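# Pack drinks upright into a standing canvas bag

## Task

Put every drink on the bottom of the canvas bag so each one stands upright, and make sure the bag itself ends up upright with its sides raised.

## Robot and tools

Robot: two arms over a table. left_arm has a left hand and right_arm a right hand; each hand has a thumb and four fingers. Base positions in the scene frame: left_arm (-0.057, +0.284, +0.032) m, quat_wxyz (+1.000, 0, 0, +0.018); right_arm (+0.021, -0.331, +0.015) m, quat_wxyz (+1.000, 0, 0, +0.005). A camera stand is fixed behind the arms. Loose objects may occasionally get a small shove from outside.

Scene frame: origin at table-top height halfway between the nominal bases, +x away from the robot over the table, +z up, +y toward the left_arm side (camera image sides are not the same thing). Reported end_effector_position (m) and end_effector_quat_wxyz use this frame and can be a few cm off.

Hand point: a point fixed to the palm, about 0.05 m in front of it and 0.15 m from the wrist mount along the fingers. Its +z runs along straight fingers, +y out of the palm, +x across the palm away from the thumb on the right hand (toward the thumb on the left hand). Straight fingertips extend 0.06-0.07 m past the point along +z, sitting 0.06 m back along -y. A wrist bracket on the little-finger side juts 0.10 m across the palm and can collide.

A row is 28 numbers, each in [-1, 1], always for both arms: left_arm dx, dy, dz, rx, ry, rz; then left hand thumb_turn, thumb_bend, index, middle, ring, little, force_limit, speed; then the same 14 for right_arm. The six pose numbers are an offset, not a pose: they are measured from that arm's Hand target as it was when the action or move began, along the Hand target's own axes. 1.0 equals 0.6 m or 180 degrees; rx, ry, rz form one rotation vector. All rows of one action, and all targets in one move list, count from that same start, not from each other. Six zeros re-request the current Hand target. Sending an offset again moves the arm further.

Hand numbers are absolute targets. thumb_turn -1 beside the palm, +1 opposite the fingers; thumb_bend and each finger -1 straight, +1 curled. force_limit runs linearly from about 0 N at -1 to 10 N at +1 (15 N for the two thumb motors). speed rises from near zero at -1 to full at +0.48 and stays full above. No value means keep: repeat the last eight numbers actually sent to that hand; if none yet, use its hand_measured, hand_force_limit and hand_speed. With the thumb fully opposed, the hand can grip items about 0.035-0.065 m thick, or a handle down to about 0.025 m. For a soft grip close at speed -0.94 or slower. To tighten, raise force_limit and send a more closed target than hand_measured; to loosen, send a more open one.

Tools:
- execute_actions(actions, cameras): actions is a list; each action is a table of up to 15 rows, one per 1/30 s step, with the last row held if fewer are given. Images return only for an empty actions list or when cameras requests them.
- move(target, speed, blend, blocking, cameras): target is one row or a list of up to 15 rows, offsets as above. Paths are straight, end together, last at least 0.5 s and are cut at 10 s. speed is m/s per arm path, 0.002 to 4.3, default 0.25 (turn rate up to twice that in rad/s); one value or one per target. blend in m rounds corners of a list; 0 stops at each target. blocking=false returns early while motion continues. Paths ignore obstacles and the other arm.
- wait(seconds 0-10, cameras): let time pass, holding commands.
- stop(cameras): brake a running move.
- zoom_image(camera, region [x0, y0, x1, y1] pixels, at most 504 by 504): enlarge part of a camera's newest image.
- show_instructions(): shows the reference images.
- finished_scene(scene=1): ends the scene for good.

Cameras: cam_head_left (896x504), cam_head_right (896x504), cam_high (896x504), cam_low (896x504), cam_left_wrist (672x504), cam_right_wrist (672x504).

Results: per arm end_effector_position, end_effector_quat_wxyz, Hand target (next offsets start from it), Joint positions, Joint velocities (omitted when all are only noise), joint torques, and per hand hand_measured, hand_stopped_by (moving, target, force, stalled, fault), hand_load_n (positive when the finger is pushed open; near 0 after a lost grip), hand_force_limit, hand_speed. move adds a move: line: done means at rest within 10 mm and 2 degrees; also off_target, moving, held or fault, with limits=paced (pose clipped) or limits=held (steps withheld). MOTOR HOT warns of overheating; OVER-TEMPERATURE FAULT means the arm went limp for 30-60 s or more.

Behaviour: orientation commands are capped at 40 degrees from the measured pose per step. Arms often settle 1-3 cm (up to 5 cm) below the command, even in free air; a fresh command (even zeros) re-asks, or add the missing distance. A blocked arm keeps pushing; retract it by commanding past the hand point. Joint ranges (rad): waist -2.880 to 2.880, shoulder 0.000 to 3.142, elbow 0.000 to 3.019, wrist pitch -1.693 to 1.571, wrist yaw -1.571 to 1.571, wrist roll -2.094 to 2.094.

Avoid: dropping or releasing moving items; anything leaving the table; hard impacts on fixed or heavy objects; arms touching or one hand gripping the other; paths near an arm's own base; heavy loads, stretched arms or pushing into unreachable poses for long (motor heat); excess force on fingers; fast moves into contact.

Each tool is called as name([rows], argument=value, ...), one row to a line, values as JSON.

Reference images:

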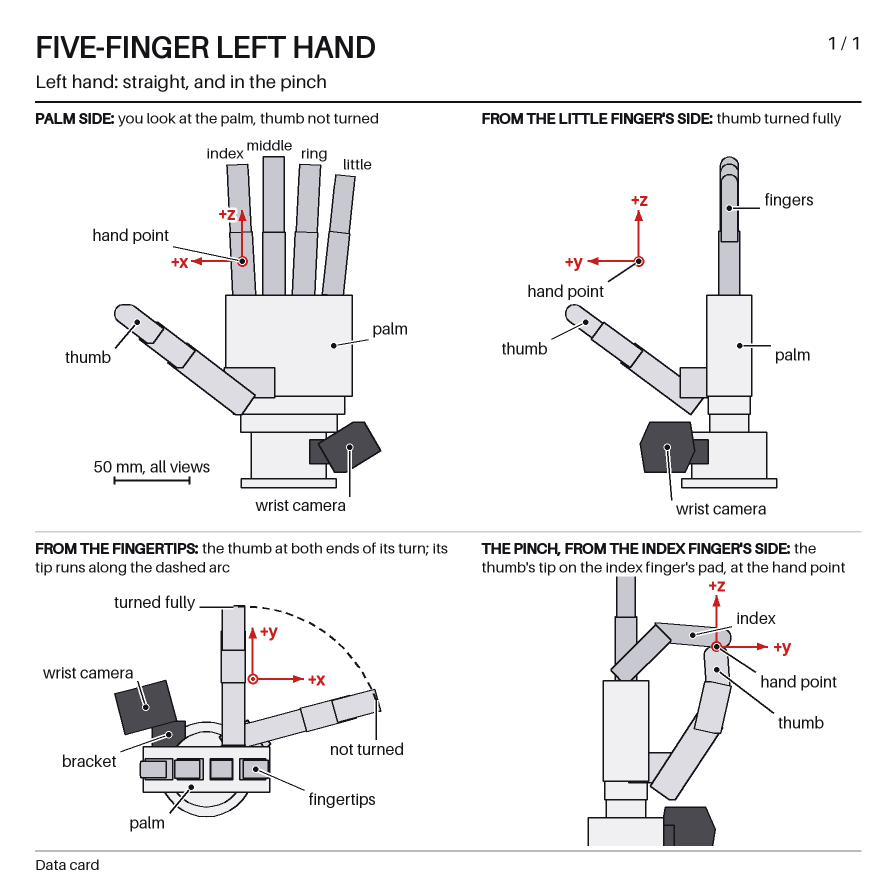

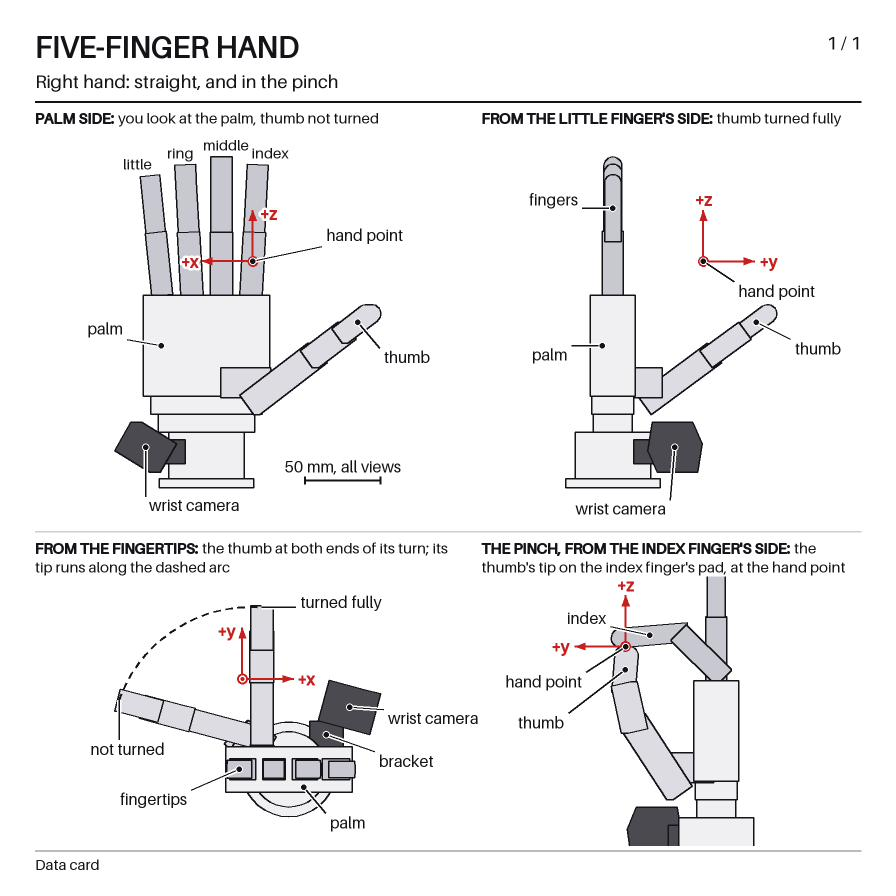

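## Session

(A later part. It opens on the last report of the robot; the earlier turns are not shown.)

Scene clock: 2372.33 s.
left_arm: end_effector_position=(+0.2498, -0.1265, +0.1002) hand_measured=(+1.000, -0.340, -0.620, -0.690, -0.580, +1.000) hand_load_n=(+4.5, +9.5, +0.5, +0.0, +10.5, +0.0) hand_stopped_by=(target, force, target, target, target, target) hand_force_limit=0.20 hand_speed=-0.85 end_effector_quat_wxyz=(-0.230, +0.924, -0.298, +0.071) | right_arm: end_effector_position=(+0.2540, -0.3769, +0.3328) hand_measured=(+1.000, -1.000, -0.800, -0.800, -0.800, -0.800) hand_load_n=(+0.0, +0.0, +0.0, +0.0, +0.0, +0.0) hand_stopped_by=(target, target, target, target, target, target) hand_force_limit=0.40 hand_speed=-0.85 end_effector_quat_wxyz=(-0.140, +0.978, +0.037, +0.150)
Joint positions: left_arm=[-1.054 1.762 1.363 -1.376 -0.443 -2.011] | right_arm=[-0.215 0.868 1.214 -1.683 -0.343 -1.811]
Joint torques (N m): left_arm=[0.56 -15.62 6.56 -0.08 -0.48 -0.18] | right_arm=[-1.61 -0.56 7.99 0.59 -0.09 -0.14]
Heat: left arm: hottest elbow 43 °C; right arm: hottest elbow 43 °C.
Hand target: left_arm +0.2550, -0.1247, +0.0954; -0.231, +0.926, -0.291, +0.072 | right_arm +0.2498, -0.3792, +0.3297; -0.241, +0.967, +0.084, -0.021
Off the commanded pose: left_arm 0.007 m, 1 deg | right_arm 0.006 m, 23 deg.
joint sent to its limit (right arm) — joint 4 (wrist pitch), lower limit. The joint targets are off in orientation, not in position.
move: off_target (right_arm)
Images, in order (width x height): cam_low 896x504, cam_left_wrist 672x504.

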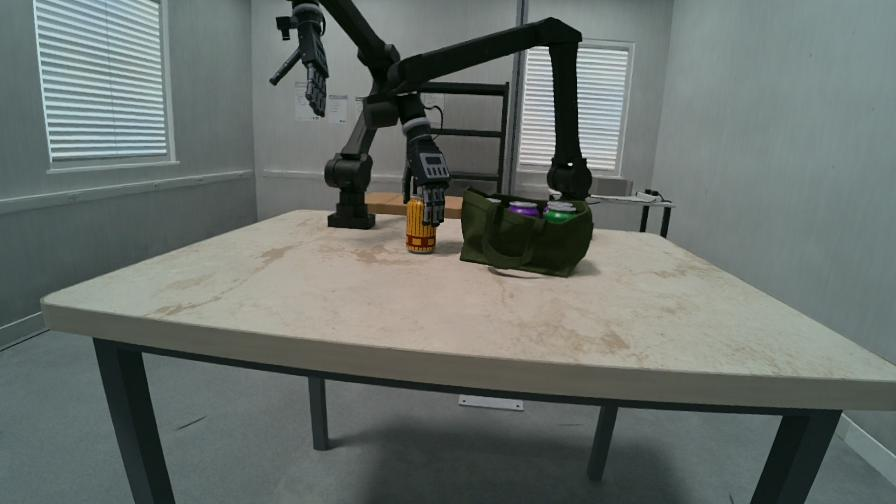

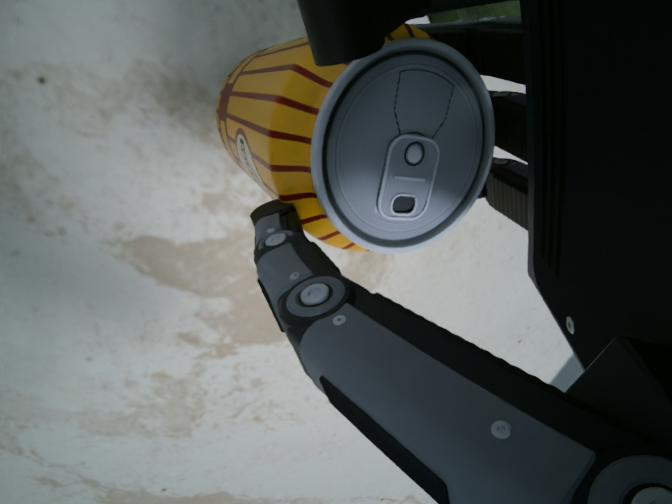

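move(target=[0,0,0,0,0,0, 1,-0.2,-0.3,-0.3,-0.58,1,0.3,-0.85, 0,0,0,0,0,0, 1,-1,-0.8,-0.8,-0.8,-0.8,0.4,-0.85], speed=0.05, cameras=["cam_left_wrist","cam_low","cam_high"])

zoom_image(camera="cam_low", region=[350, 100, 530, 280])

Scene clock: 2373.53 s.
left_arm: end_effector_position=(+0.2509, -0.1258, +0.1004) hand_measured=(+1.000, -0.342, -0.512, -0.624, -0.580, +1.000) hand_load_n=(+2.0, +14.5, +6.0, +4.5, +3.5, +0.0) hand_stopped_by=(target, force, force, force, target, target) hand_force_limit=0.30 hand_speed=-0.85 end_effector_quat_wxyz=(-0.231, +0.924, -0.297, +0.073) | right_arm: end_effector_position=(+0.2540, -0.3769, +0.3328) hand_measured=(+1.000, -1.000, -0.800, -0.800, -0.800, -0.800) hand_load_n=(+0.0, +0.0, +0.0, +0.0, +0.0, +0.0) hand_stopped_by=(target, target, target, target, target, target) hand_force_limit=0.40 hand_speed=-0.85 end_effector_quat_wxyz=(-0.140, +0.978, +0.037, +0.150)
Joint positions: left_arm=[-1.053 1.762 1.363 -1.376 -0.447 -2.011] | right_arm=[-0.215 0.868 1.214 -1.683 -0.343 -1.811]
Joint torques (N m): left_arm=[0.44 -15.62 6.56 -0.09 -0.31 -0.18] | right_arm=[-1.61 -0.56 7.98 0.61 -0.09 -0.14]
Heat: left arm: hottest elbow 43 °C; right arm: hottest elbow 43 °C.
Hand target: left_arm +0.2550, -0.1247, +0.0954; -0.231, +0.926, -0.291, +0.072 | right_arm +0.2498, -0.3792, +0.3297; -0.241, +0.967, +0.084, -0.021
Off the commanded pose: left_arm 0.007 m, 1 deg | right_arm 0.006 m, 23 deg.
joint sent to its limit (right arm) — joint 4 (wrist pitch), lower limit. The joint targets are off in orientation, not in position.
move: off_target (right_arm)
Images, in order (width x height): cam_high 896x504, cam_low 896x504, cam_left_wrist 672x504.

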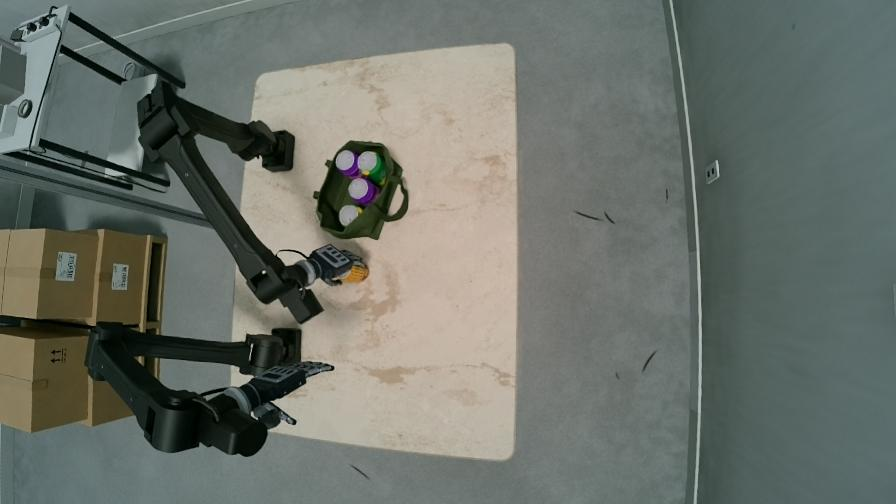

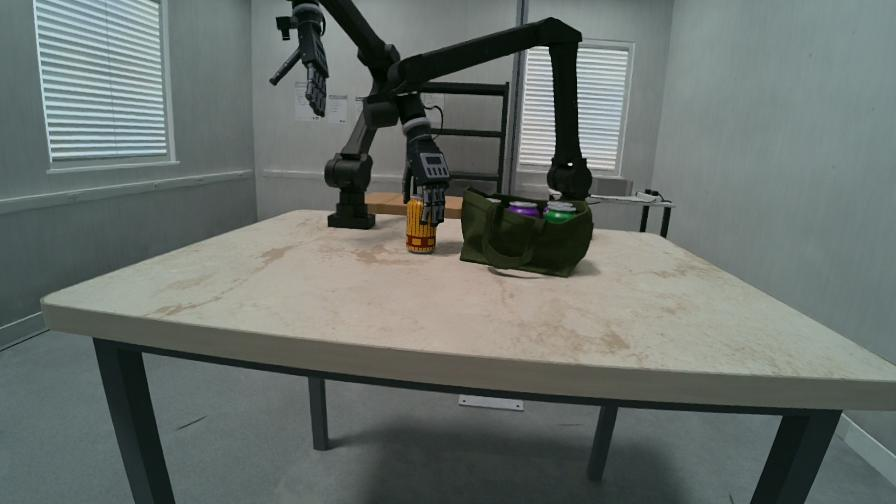

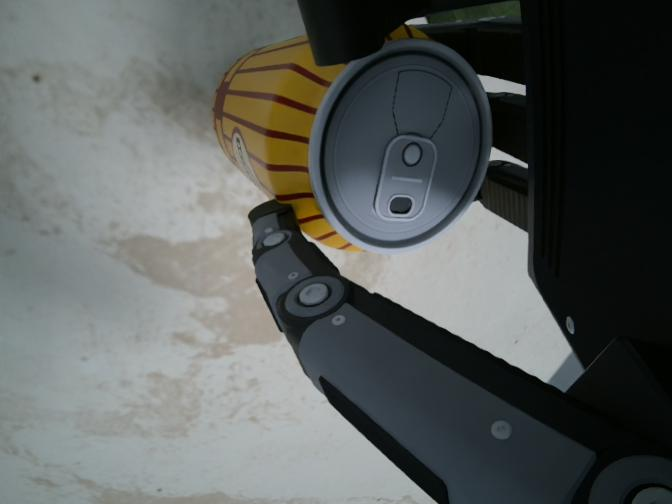

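Scaled by 2.800 from the camera's 896x504 image, which has a finer 1280x720 frame.

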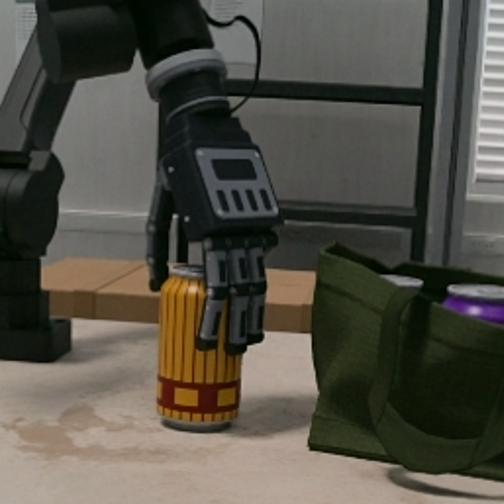

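move(target=[0.0156,-0.0160,-0.0420,0,0,0, 1,-0.2,-0.3,-0.3,-0.58,1,0.3,-0.85, 0,0,0,0,0,0, 1,-1,-0.8,-0.8,-0.8,-0.8,0.4,-0.85], speed=0.04, cameras=["cam_left_wrist","cam_low"])

zoom_image(camera="cam_low", region=[350, 100, 530, 280])

Scene clock: 2375.50 s.
left_arm: end_effector_position=(+0.2465, -0.1183, +0.1032) hand_measured=(+1.000, -0.340, -0.512, -0.624, -0.580, +1.000) hand_load_n=(+1.5, +5.0, +1.5, +0.5, +3.5, +0.0) hand_stopped_by=(target, force, force, force, target, target) hand_force_limit=0.30 hand_speed=-0.85 end_effector_quat_wxyz=(-0.243, +0.920, -0.301, +0.058) | right_arm: end_effector_position=(+0.2540, -0.3769, +0.3328) hand_measured=(+1.000, -1.000, -0.800, -0.800, -0.800, -0.800) hand_load_n=(+0.0, +0.0, +0.5, +0.0, +0.0, +0.0) hand_stopped_by=(target, target, target, target, target, target) hand_force_limit=0.40 hand_speed=-0.85 end_effector_quat_wxyz=(-0.140, +0.978, +0.037, +0.150)
Joint positions: left_arm=[-1.052 1.765 1.374 -1.424 -0.447 -2.011] | right_arm=[-0.215 0.868 1.214 -1.683 -0.343 -1.811]
Joint torques (N m): left_arm=[0.5 -16.26 10.51 -1.18 -0.33 -0.16] | right_arm=[-1.67 -0.56 8.01 0.59 -0.08 -0.14]
Heat: left arm: hottest elbow 43 °C; right arm: hottest elbow 43 °C.
Hand target: left_arm +0.2608, -0.1327, +0.1221; -0.231, +0.926, -0.291, +0.072 | right_arm +0.2498, -0.3792, +0.3297; -0.241, +0.967, +0.084, -0.021
Off the commanded pose: left_arm 0.028 m, 2 deg | right_arm 0.006 m, 23 deg.
joint sent to its limit (right arm) — joint 4 (wrist pitch), lower limit. The joint targets are off in orientation, not in position.
move: off_target (left_arm, right_arm)
Images, in order (width x height): cam_low 896x504, cam_left_wrist 672x504.

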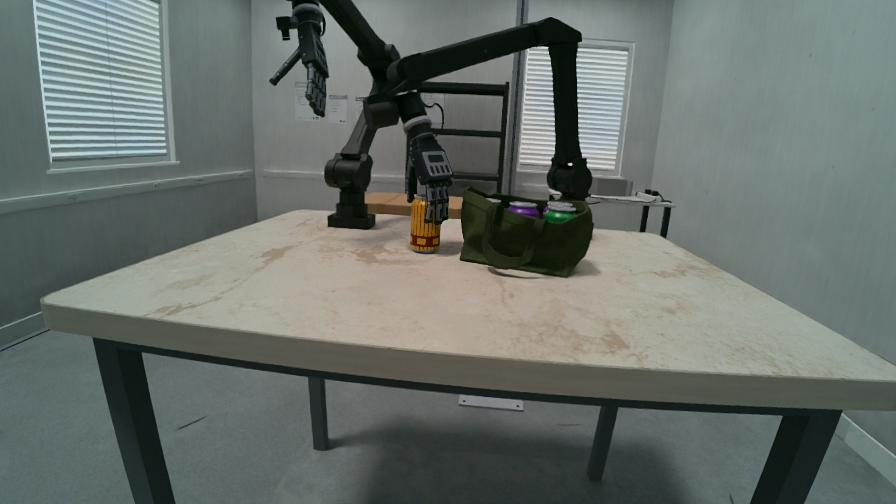

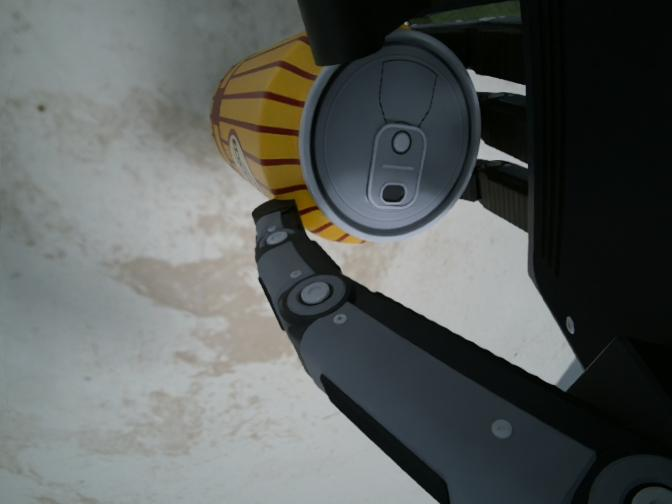

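Scaled by 2.800 from the camera's 896x504 image, which has a finer 1280x720 frame.

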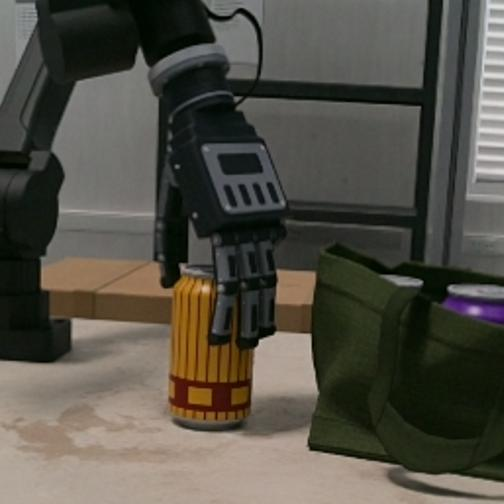

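move([
  [-0.02,0.0,0.02,0,0,0, 1,-1,-0.512,-0.624,-0.58,1,0.3,-0.7, 0,0,0,0,0,0, 1,-1,-0.8,-0.8,-0.8,-0.8,0.4,-0.85],
  [-0.02,0.0,0.02,0,0,0, 1,-1,-0.8,-0.8,-0.8,1,0.3,-0.7, 0,0,0,0,0,0, 1,-1,-0.8,-0.8,-0.8,-0.8,0.4,-0.85],
], speed=0.04, cameras=["cam_left_wrist","cam_low"])

Scene clock: 2379.73 s.
left_arm: end_effector_position=(+0.2490, -0.1206, +0.1030) hand_measured=(+1.000, -1.000, -0.800, -0.800, -0.800, +1.000) hand_load_n=(+0.0, +0.0, +0.0, +0.0, +0.0, +0.0) hand_stopped_by=(target, target, target, target, target, target) hand_force_limit=0.30 hand_speed=-0.70 end_effector_quat_wxyz=(-0.239, +0.922, -0.299, +0.062) | right_arm: end_effector_position=(+0.2540, -0.3769, +0.3328) hand_measured=(+1.000, -1.000, -0.800, -0.800, -0.800, -0.800) hand_load_n=(+0.0, +0.0, +0.0, +0.0, +0.0, +0.0) hand_stopped_by=(target, target, target, target, target, target) hand_force_limit=0.40 hand_speed=-0.85 end_effector_quat_wxyz=(-0.140, +0.978, +0.037, +0.150)
Joint positions: left_arm=[-1.05 1.765 1.374 -1.411 -0.447 -2.011] | right_arm=[-0.215 0.868 1.214 -1.683 -0.343 -1.811]
Joint torques (N m): left_arm=[0.38 -17.96 6.64 -0.14 -0.34 -0.15] | right_arm=[-1.61 -0.62 8.01 0.58 -0.08 -0.14]
Heat: left arm: hottest elbow 43 °C; right arm: hottest elbow 43 °C.
Hand target: left_arm +0.2541, -0.1212, +0.1115; -0.231, +0.926, -0.291, +0.072 | right_arm +0.2498, -0.3792, +0.3297; -0.241, +0.967, +0.084, -0.021
Off the commanded pose: left_arm 0.010 m, 2 deg | right_arm 0.006 m, 23 deg.
joint sent to its limit (right arm) — joint 4 (wrist pitch), lower limit. The joint targets are off in orientation, not in position.
move: off_target (right_arm)
Images, in order (width x height): cam_low 896x504, cam_left_wrist 672x504.

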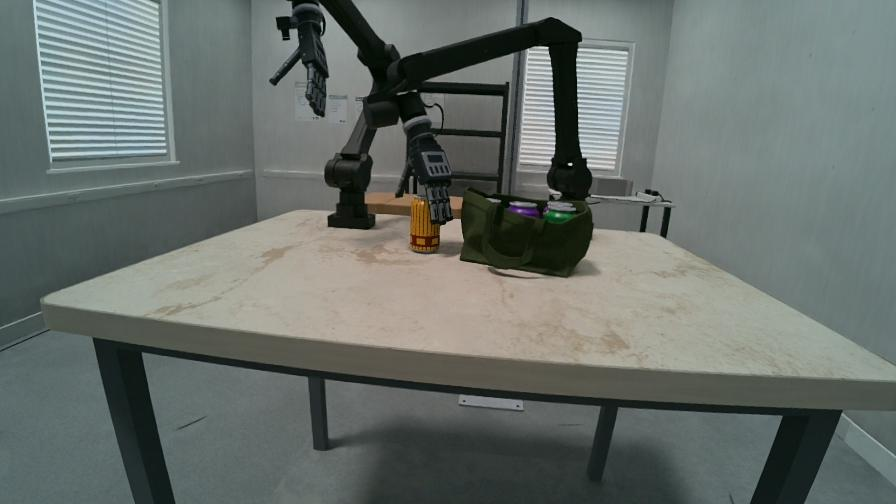

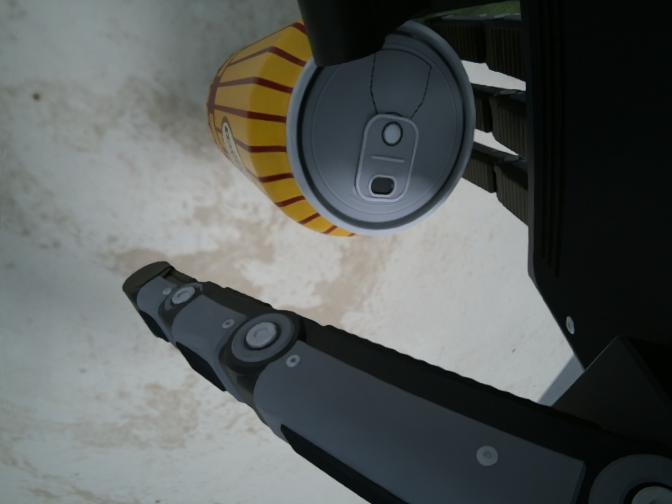

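move(target=[-0.0123,0.0092,0.0376,0,0,0, 1,-1,-0.8,-0.8,-0.8,1,0.3,-0.7, 0,0,0,0,0,0, 1,-1,-0.8,-0.8,-0.8,-0.8,0.4,-0.85], speed=0.04, cameras=["cam_left_wrist","cam_low","cam_high"])

zoom_image(camera="cam_high", region=[290, 190, 410, 310])

zoom_image(camera="cam_low", region=[350, 100, 530, 280])

Scene clock: 2382.27 s.
left_arm: end_effector_position=(+0.2464, -0.1129, +0.0832) hand_measured=(+1.000, -1.000, -0.800, -0.800, -0.800, +1.000) hand_load_n=(+0.0, +0.0, +0.0, +0.0, +0.0, +0.0) hand_stopped_by=(target, target, target, target, target, target) hand_force_limit=0.30 hand_speed=-0.70 end_effector_quat_wxyz=(-0.237, +0.923, -0.296, +0.064) | right_arm: end_effector_position=(+0.2540, -0.3769, +0.3328) hand_measured=(+1.000, -1.000, -0.800, -0.800, -0.800, -0.800) hand_load_n=(+0.0, +0.0, +0.0, +0.0, +0.0, +0.0) hand_stopped_by=(target, target, target, target, target, target) hand_force_limit=0.40 hand_speed=-0.85 end_effector_quat_wxyz=(-0.140, +0.978, +0.037, +0.150)
Joint positions: left_arm=[-1.047 1.762 1.314 -1.347 -0.447 -2.011] | right_arm=[-0.215 0.868 1.214 -1.683 -0.343 -1.811]
Joint torques (N m): left_arm=[0.5 -17.38 6.32 -0.1 -0.39 -0.1] | right_arm=[-1.61 -0.62 8.01 0.58 -0.09 -0.14]
Heat: left arm: hottest elbow 43 °C; right arm: hottest elbow 43 °C.
Hand target: left_arm +0.2513, -0.1124, +0.0890; -0.231, +0.926, -0.291, +0.072 | right_arm +0.2498, -0.3792, +0.3297; -0.241, +0.967, +0.084, -0.021
Off the commanded pose: left_arm 0.008 m, 1 deg | right_arm 0.006 m, 23 deg.
joint sent to its limit (right arm) — joint 4 (wrist pitch), lower limit. The joint targets are off in orientation, not in position.
move: off_target (right_arm)
Images, in order (width x height): cam_high 896x504, cam_low 896x504, cam_left_wrist 672x504.

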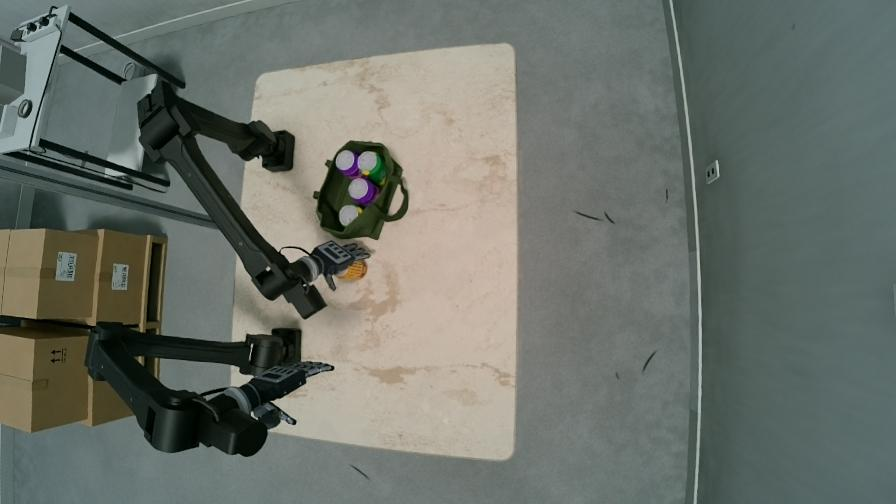

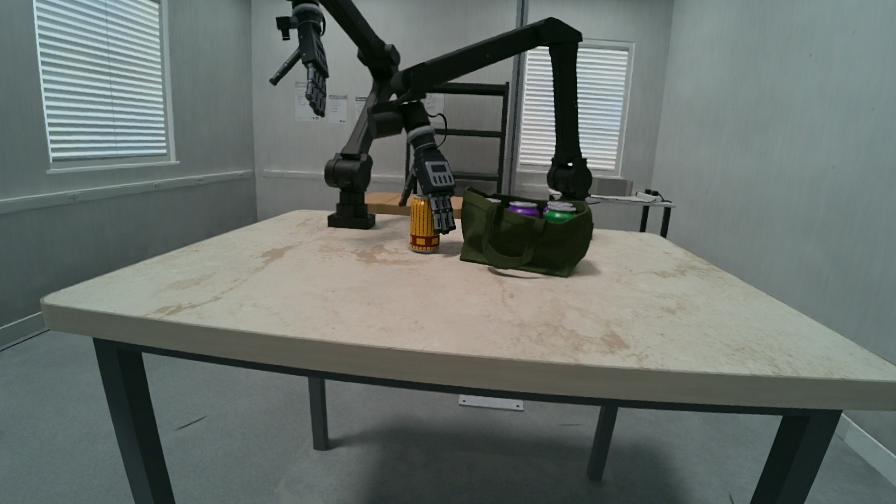

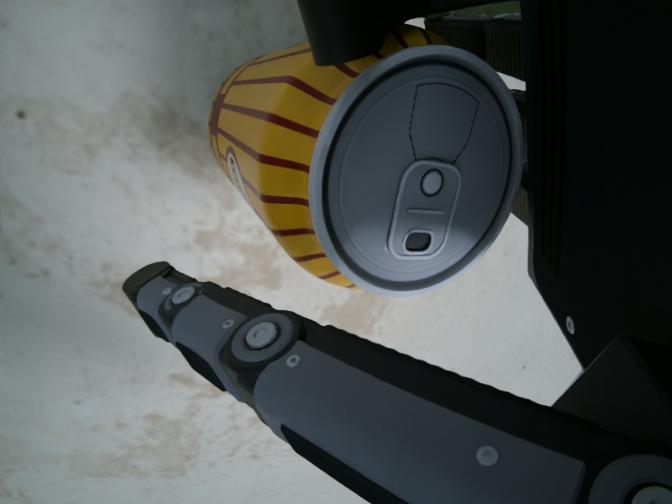

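Scaled by 4.200 from the camera's 896x504 image, which has a finer 1280x720 frame.

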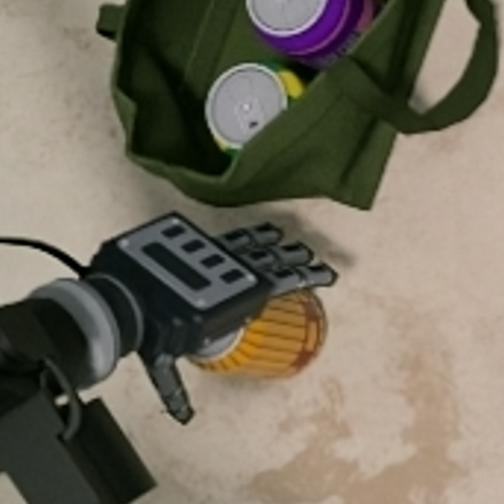

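Scaled by 2.800 from the camera's 896x504 image, which has a finer 1280x720 frame.

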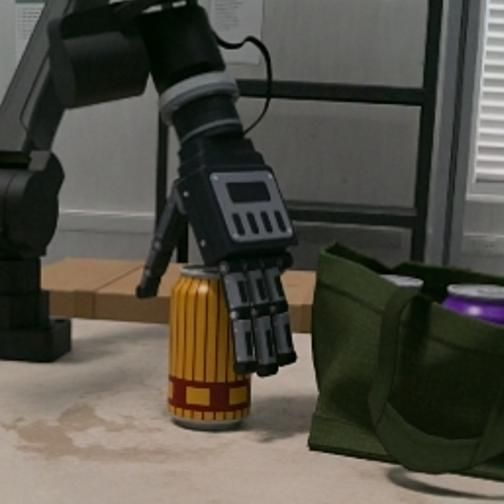

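move(target=[0.008,-0.0118,-0.0277,0,0,0, 1,-1,-0.8,-0.8,-0.8,1,0.3,-0.7, 0,0,0,0,0,0, 1,-1,-0.8,-0.8,-0.8,-0.8,0.4,-0.85], speed=0.04, cameras=["cam_left_wrist"])

Scene clock: 2384.17 s.
left_arm: end_effector_position=(+0.2435, -0.1075, +0.0857) hand_measured=(+1.000, -1.000, -0.800, -0.800, -0.800, +1.000) hand_load_n=(+0.0, +0.0, +0.0, +0.0, +0.0, +0.0) hand_stopped_by=(target, target, target, target, target, target) hand_force_limit=0.30 hand_speed=-0.70 end_effector_quat_wxyz=(-0.243, +0.921, -0.298, +0.057) | right_arm: end_effector_position=(+0.2540, -0.3769, +0.3328) hand_measured=(+1.000, -1.000, -0.800, -0.800, -0.800, -0.800) hand_load_n=(+0.0, +0.0, +0.0, +0.0, +0.0, +0.0) hand_stopped_by=(target, target, target, target, target, target) hand_force_limit=0.40 hand_speed=-0.85 end_effector_quat_wxyz=(-0.140, +0.978, +0.037, +0.150)
Joint positions: left_arm=[-1.046 1.757 1.314 -1.37 -0.447 -2.011] | right_arm=[-0.215 0.868 1.214 -1.683 -0.343 -1.811]
Joint torques (N m): left_arm=[0.5 -17.67 9.03 -1.25 -0.4 -0.09] | right_arm=[-1.61 -0.56 8.01 0.59 -0.08 -0.14]
Heat: left arm: hottest elbow 43 °C; right arm: hottest elbow 43 °C.
Hand target: left_arm +0.2544, -0.1164, +0.1070; -0.231, +0.926, -0.291, +0.072 | right_arm +0.2498, -0.3792, +0.3297; -0.241, +0.967, +0.084, -0.021
Off the commanded pose: left_arm 0.025 m, 2 deg | right_arm 0.006 m, 23 deg.
joint sent to its limit (right arm) — joint 4 (wrist pitch), lower limit. The joint targets are off in orientation, not in position.
move: off_target (left_arm, right_arm)
Images, in order (width x height): cam_left_wrist 672x504.

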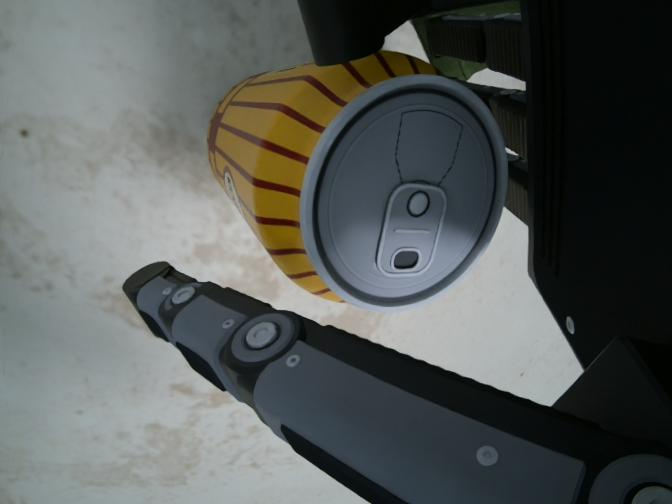

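move([
  [-0.0073,-0.0382,-0.0645,0,0,0, 1,-1,-0.8,-0.8,-0.8,1,0.3,-0.7, 0,0,0,0,0,0, 1,-1,-0.8,-0.8,-0.8,-0.8,0.4,-0.85],
  [-0.0073,0.0115,0.0288,0,0,0, 1,-1,-0.8,-0.8,-0.8,1,0.3,-0.7, 0,0,0,0,0,0, 1,-1,-0.8,-0.8,-0.8,-0.8,0.4,-0.85],
], speed=[0.08,0.05], cameras=["cam_left_wrist","cam_low","cam_high"])

zoom_image(camera="cam_high", region=[290, 190, 410, 310])

Scene clock: 2388.47 s.
left_arm: end_effector_position=(+0.2478, -0.1140, +0.0937) hand_measured=(+1.000, -1.000, -0.800, -0.800, -0.800, +1.000) hand_load_n=(+0.0, +0.0, +0.0, +0.0, +0.0, +0.0) hand_stopped_by=(target, target, target, target, target, target) hand_force_limit=0.30 hand_speed=-0.70 end_effector_quat_wxyz=(-0.230, +0.925, -0.293, +0.073) | right_arm: end_effector_position=(+0.2540, -0.3769, +0.3328) hand_measured=(+1.000, -1.000, -0.800, -0.800, -0.800, -0.800) hand_load_n=(+0.0, +0.0, +0.0, +0.0, +0.0, +0.0) hand_stopped_by=(target, target, target, target, target, target) hand_force_limit=0.40 hand_speed=-0.85 end_effector_quat_wxyz=(-0.140, +0.978, +0.037, +0.150)
Joint positions: left_arm=[-1.045 1.74 1.313 -1.344 -0.447 -2.011] | right_arm=[-0.215 0.868 1.214 -1.683 -0.343 -1.811]
Joint torques (N m): left_arm=[0.5 -15.03 6.48 -0.03 -0.4 -0.08] | right_arm=[-1.55 -0.56 7.99 0.59 -0.08 -0.14]
Heat: left arm: hottest elbow 43 °C; right arm: hottest elbow 43 °C.
Hand target: left_arm +0.2518, -0.1122, +0.0885; -0.231, +0.926, -0.291, +0.072 | right_arm +0.2498, -0.3792, +0.3297; -0.241, +0.967, +0.084, -0.021
Off the commanded pose: left_arm 0.007 m, 0 deg | right_arm 0.006 m, 23 deg.
joint sent to its limit (right arm) — joint 4 (wrist pitch), lower limit. The joint targets are off in orientation, not in position.
move: off_target (right_arm)
Images, in order (width x height): cam_high 896x504, cam_low 896x504, cam_left_wrist 672x504.

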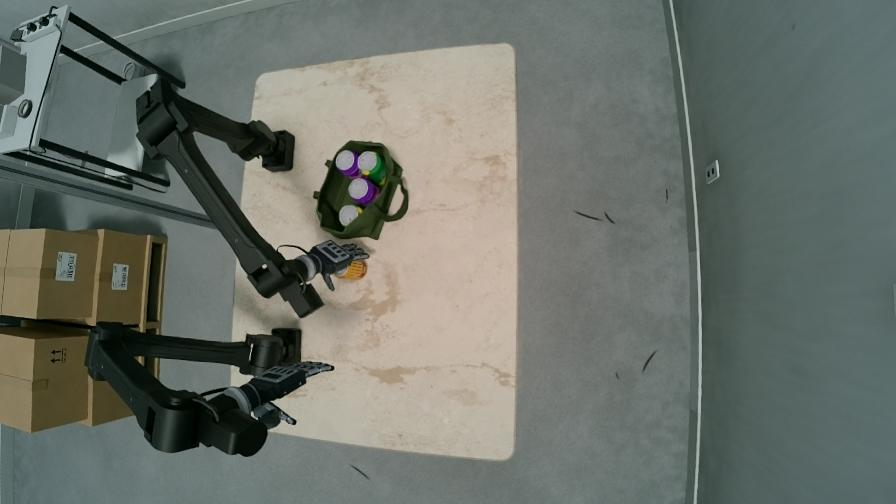

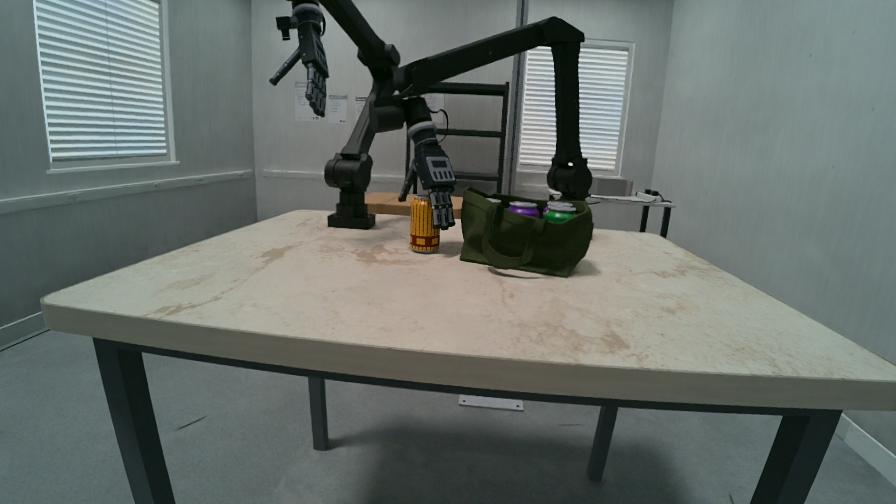

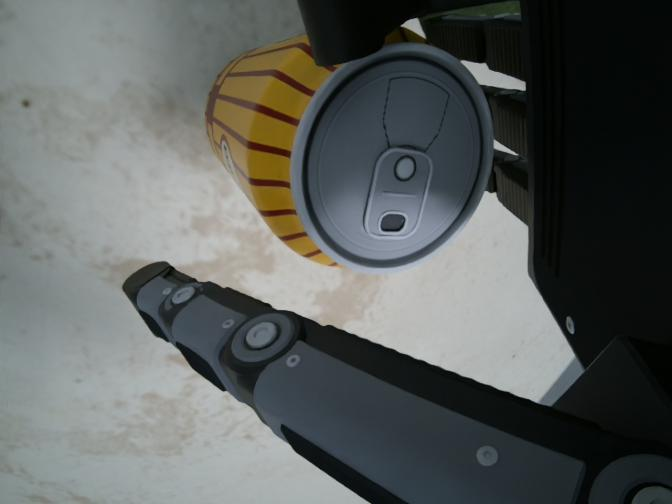

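Scaled by 4.200 from the camera's 896x504 image, which has a finer 1280x720 frame.

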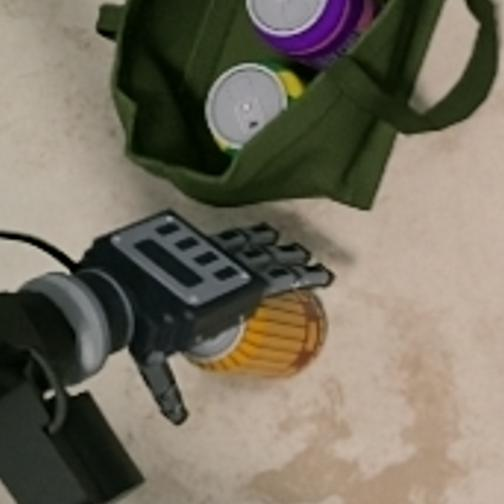

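move([
  [0,0,0,0,0,0, 1,-1,-0.62,-0.69,-0.58,1,0.1,-0.85, 0,0,0,0,0,0, 1,-1,-0.8,-0.8,-0.8,-0.8,0.4,-0.85],
  [0,0,0,0,0,0, 1,-0.2,-0.62,-0.69,-0.58,1,0.2,-0.85, 0,0,0,0,0,0, 1,-1,-0.8,-0.8,-0.8,-0.8,0.4,-0.85],
], speed=0.05, cameras=["cam_left_wrist","cam_low"])

zoom_image(camera="cam_low", region=[350, 100, 530, 280])

Scene clock: 2393.17 s.
left_arm: end_effector_position=(+0.2479, -0.1141, +0.0937) hand_measured=(+1.000, -0.376, -0.620, -0.690, -0.580, +1.000) hand_load_n=(+4.0, +9.0, +0.0, +0.0, +10.5, +0.0) hand_stopped_by=(target, force, target, target, target, target) hand_force_limit=0.20 hand_speed=-0.85 end_effector_quat_wxyz=(-0.230, +0.925, -0.293, +0.073) | right_arm: end_effector_position=(+0.2540, -0.3769, +0.3328) hand_measured=(+1.000, -1.000, -0.800, -0.800, -0.800, -0.800) hand_load_n=(+0.0, -0.5, +0.0, +0.0, +0.0, +0.0) hand_stopped_by=(target, target, target, target, target, target) hand_force_limit=0.40 hand_speed=-0.85 end_effector_quat_wxyz=(-0.140, +0.978, +0.037, +0.150)
Joint positions: left_arm=[-1.045 1.74 1.313 -1.344 -0.447 -2.011] | right_arm=[-0.215 0.868 1.214 -1.683 -0.343 -1.811]
Joint torques (N m): left_arm=[0.5 -15.15 6.48 -0.08 -0.4 -0.08] | right_arm=[-1.67 -0.62 7.99 0.59 -0.08 -0.14]
Heat: left arm: hottest elbow 43 °C; right arm: hottest elbow 43 °C.
Hand target: left_arm +0.2519, -0.1123, +0.0885; -0.231, +0.926, -0.291, +0.072 | right_arm +0.2498, -0.3792, +0.3297; -0.241, +0.967, +0.084, -0.021
Off the commanded pose: left_arm 0.007 m, 0 deg | right_arm 0.006 m, 23 deg.
joint sent to its limit (right arm) — joint 4 (wrist pitch), lower limit. The joint targets are off in orientation, not in position.
move: off_target (right_arm)
Images, in order (width x height): cam_low 896x504, cam_left_wrist 672x504.

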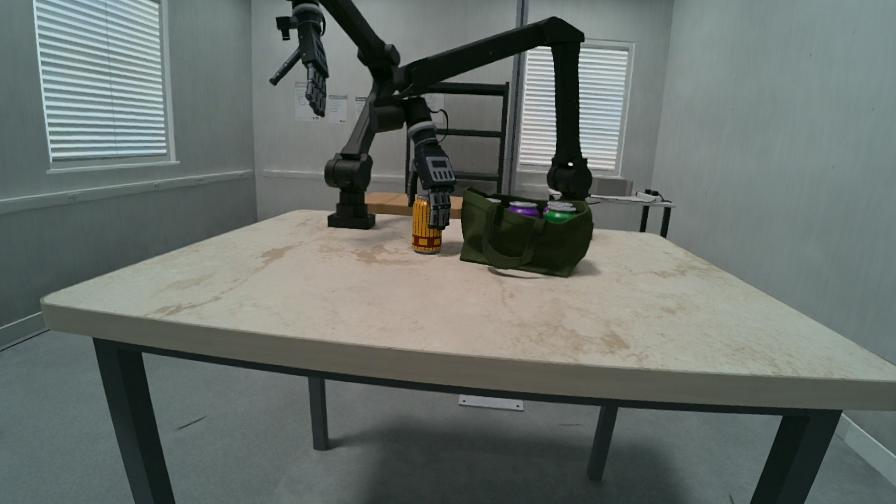

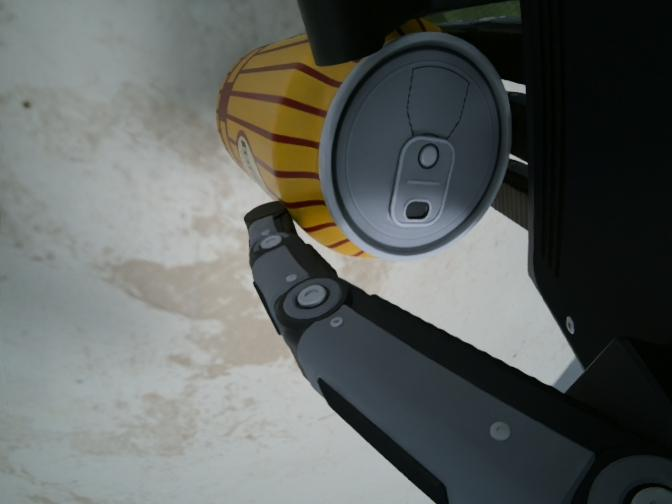

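Scaled by 2.800 from the camera's 896x504 image, which has a finer 1280x720 frame.

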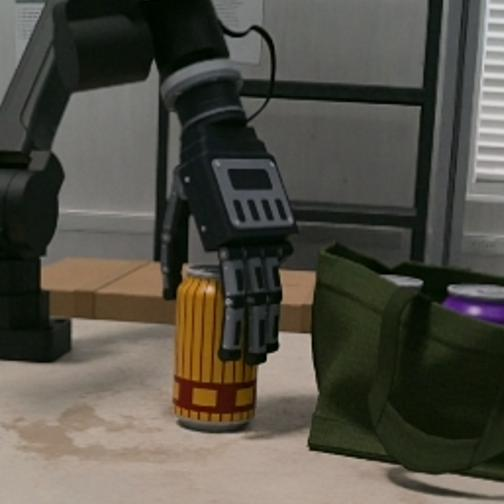

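move([
  [0,0,0,0,0,0, 1,-0.2,-0.3,-0.3,-0.58,1,0.4,-0.85, 0,0,0,0,0,0, 1,-1,-0.8,-0.8,-0.8,-0.8,0.4,-0.85],
  [0,0,0,0,0,0, 1,-0.2,-0.3,-0.3,-0.3,1,0.4,-0.85, 0,0,0,0,0,0, 1,-1,-0.8,-0.8,-0.8,-0.8,0.4,-0.85],
], speed=0.05, cameras=["cam_left_wrist","cam_low"])

zoom_image(camera="cam_low", region=[350, 100, 530, 280])

Scene clock: 2394.93 s.
left_arm: end_effector_position=(+0.2493, -0.1134, +0.0939) hand_measured=(+1.000, -0.376, -0.456, -0.612, -0.556, +1.000) hand_load_n=(+4.0, +12.5, +4.5, +0.0, +10.5, +0.0) hand_stopped_by=(target, force, force, force, force, target) hand_force_limit=0.40 hand_speed=-0.85 end_effector_quat_wxyz=(-0.231, +0.925, -0.293, +0.075) | right_arm: end_effector_position=(+0.2540, -0.3769, +0.3328) hand_measured=(+1.000, -1.000, -0.800, -0.800, -0.800, -0.800) hand_load_n=(+0.0, +0.0, +0.0, +0.0, -0.5, +0.0) hand_stopped_by=(target, target, target, target, target, target) hand_force_limit=0.40 hand_speed=-0.85 end_effector_quat_wxyz=(-0.140, +0.978, +0.037, +0.150)
Joint positions: left_arm=[-1.044 1.74 1.313 -1.343 -0.451 -2.011] | right_arm=[-0.215 0.868 1.214 -1.683 -0.343 -1.811]
Joint torques (N m): left_arm=[0.38 -15.15 6.49 -0.1 -0.22 -0.08] | right_arm=[-1.61 -0.62 8.02 0.58 -0.08 -0.14]
Heat: left arm: hottest elbow 42 °C; right arm: hottest elbow 43 °C.
Hand target: left_arm +0.2520, -0.1122, +0.0885; -0.231, +0.926, -0.291, +0.072 | right_arm +0.2498, -0.3792, +0.3297; -0.241, +0.967, +0.084, -0.021
Off the commanded pose: left_arm 0.006 m, 0 deg | right_arm 0.006 m, 23 deg.
joint sent to its limit (right arm) — joint 4 (wrist pitch), lower limit. The joint targets are off in orientation, not in position.
move: off_target (right_arm)
Images, in order (width x height): cam_low 896x504, cam_left_wrist 672x504.

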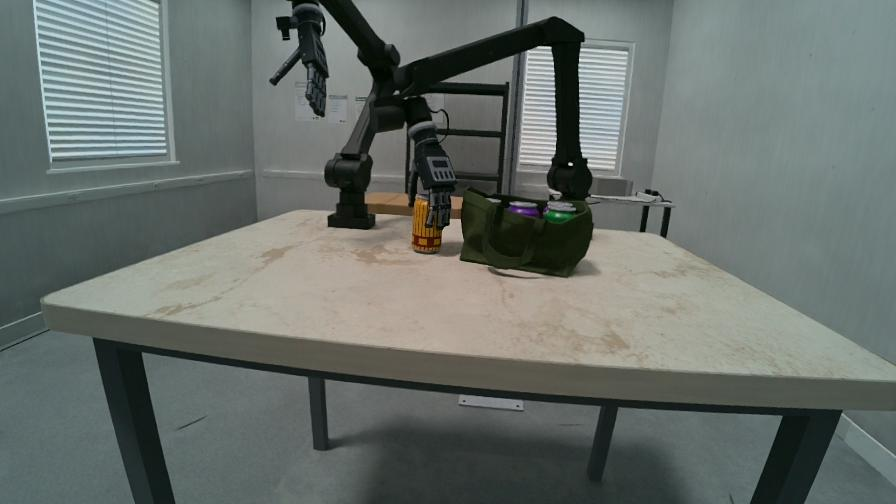

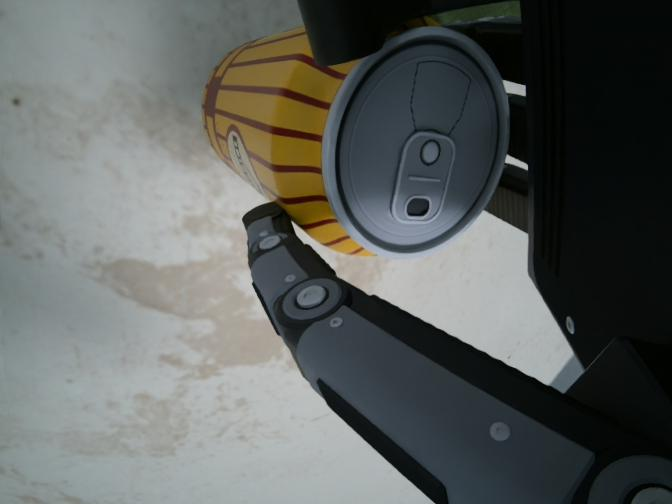

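Scaled by 2.800 from the camera's 896x504 image, which has a finer 1280x720 frame.

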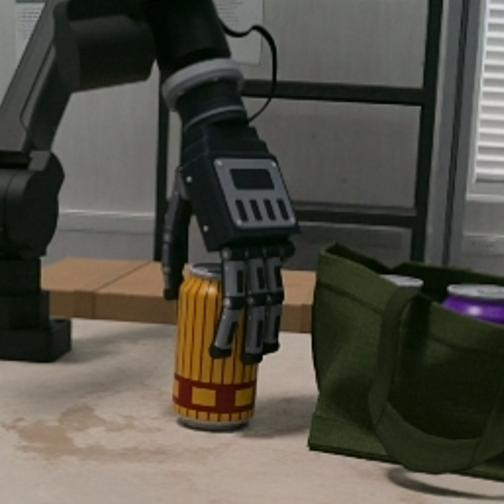

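move([
  [0,0,0,0,0,0, 1,-0.2,-0.3,-0.25,-0.3,1,0.6,-0.85, 0,0,0,0,0,0, 1,-1,-0.8,-0.8,-0.8,-0.8,0.4,-0.85],
  [0,0,0,0,0,0, 1,-0.15,-0.3,-0.25,-0.3,1,0.6,-0.85, 0,0,0,0,0,0, 1,-1,-0.8,-0.8,-0.8,-0.8,0.4,-0.85],
], speed=0.05, cameras=["cam_left_wrist","cam_low"])

zoom_image(camera="cam_low", region=[350, 100, 530, 280])

Scene clock: 2396.97 s.
left_arm: end_effector_position=(+0.2495, -0.1133, +0.0939) hand_measured=(+1.000, -0.376, -0.456, -0.576, -0.556, +1.000) hand_load_n=(+4.5, +16.5, +1.5, +11.0, +3.5, +0.0) hand_stopped_by=(target, force, force, force, force, target) hand_force_limit=0.60 hand_speed=-0.85 end_effector_quat_wxyz=(-0.231, +0.925, -0.293, +0.075) | right_arm: end_effector_position=(+0.2540, -0.3769, +0.3328) hand_measured=(+1.000, -1.000, -0.800, -0.800, -0.800, -0.800) hand_load_n=(+0.0, +0.0, +0.0, +0.0, +0.0, +0.0) hand_stopped_by=(target, target, target, target, target, target) hand_force_limit=0.40 hand_speed=-0.85 end_effector_quat_wxyz=(-0.140, +0.978, +0.037, +0.150)
Joint positions: left_arm=[-1.044 1.74 1.313 -1.343 -0.451 -2.011] | right_arm=[-0.215 0.868 1.214 -1.683 -0.343 -1.811]
Joint torques (N m): left_arm=[0.38 -15.15 6.48 -0.12 -0.21 -0.08] | right_arm=[-1.55 -0.56 7.99 0.58 -0.09 -0.14]
Heat: left arm: hottest elbow 42 °C; right arm: hottest elbow 43 °C.
Hand target: left_arm +0.2520, -0.1122, +0.0885; -0.231, +0.926, -0.291, +0.072 | right_arm +0.2498, -0.3792, +0.3297; -0.241, +0.967, +0.084, -0.021
Off the commanded pose: left_arm 0.006 m, 0 deg | right_arm 0.006 m, 23 deg.
joint sent to its limit (right arm) — joint 4 (wrist pitch), lower limit. The joint targets are off in orientation, not in position.
move: off_target (right_arm)
Images, in order (width x height): cam_low 896x504, cam_left_wrist 672x504.

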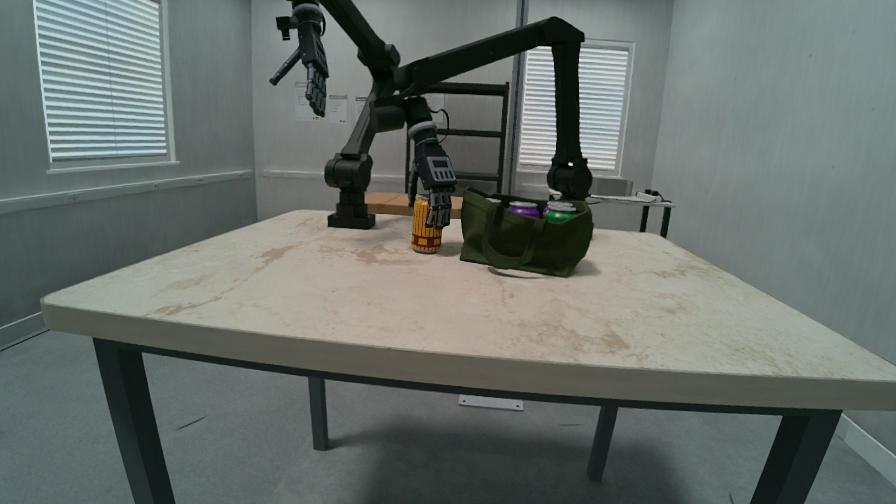

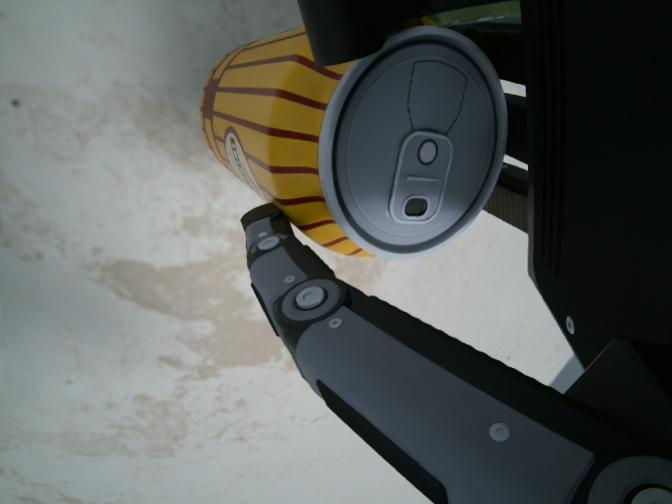

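Scaled by 2.800 from the camera's 896x504 image, which has a finer 1280x720 frame.

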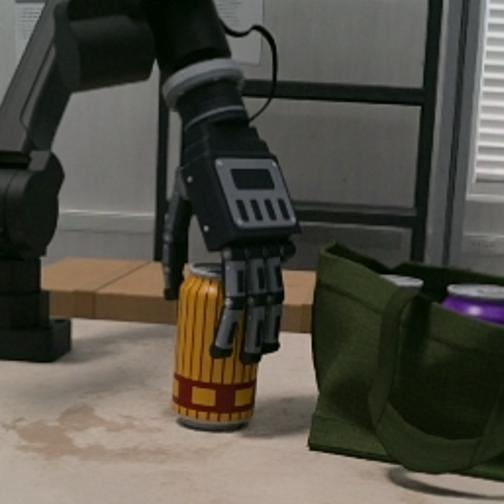

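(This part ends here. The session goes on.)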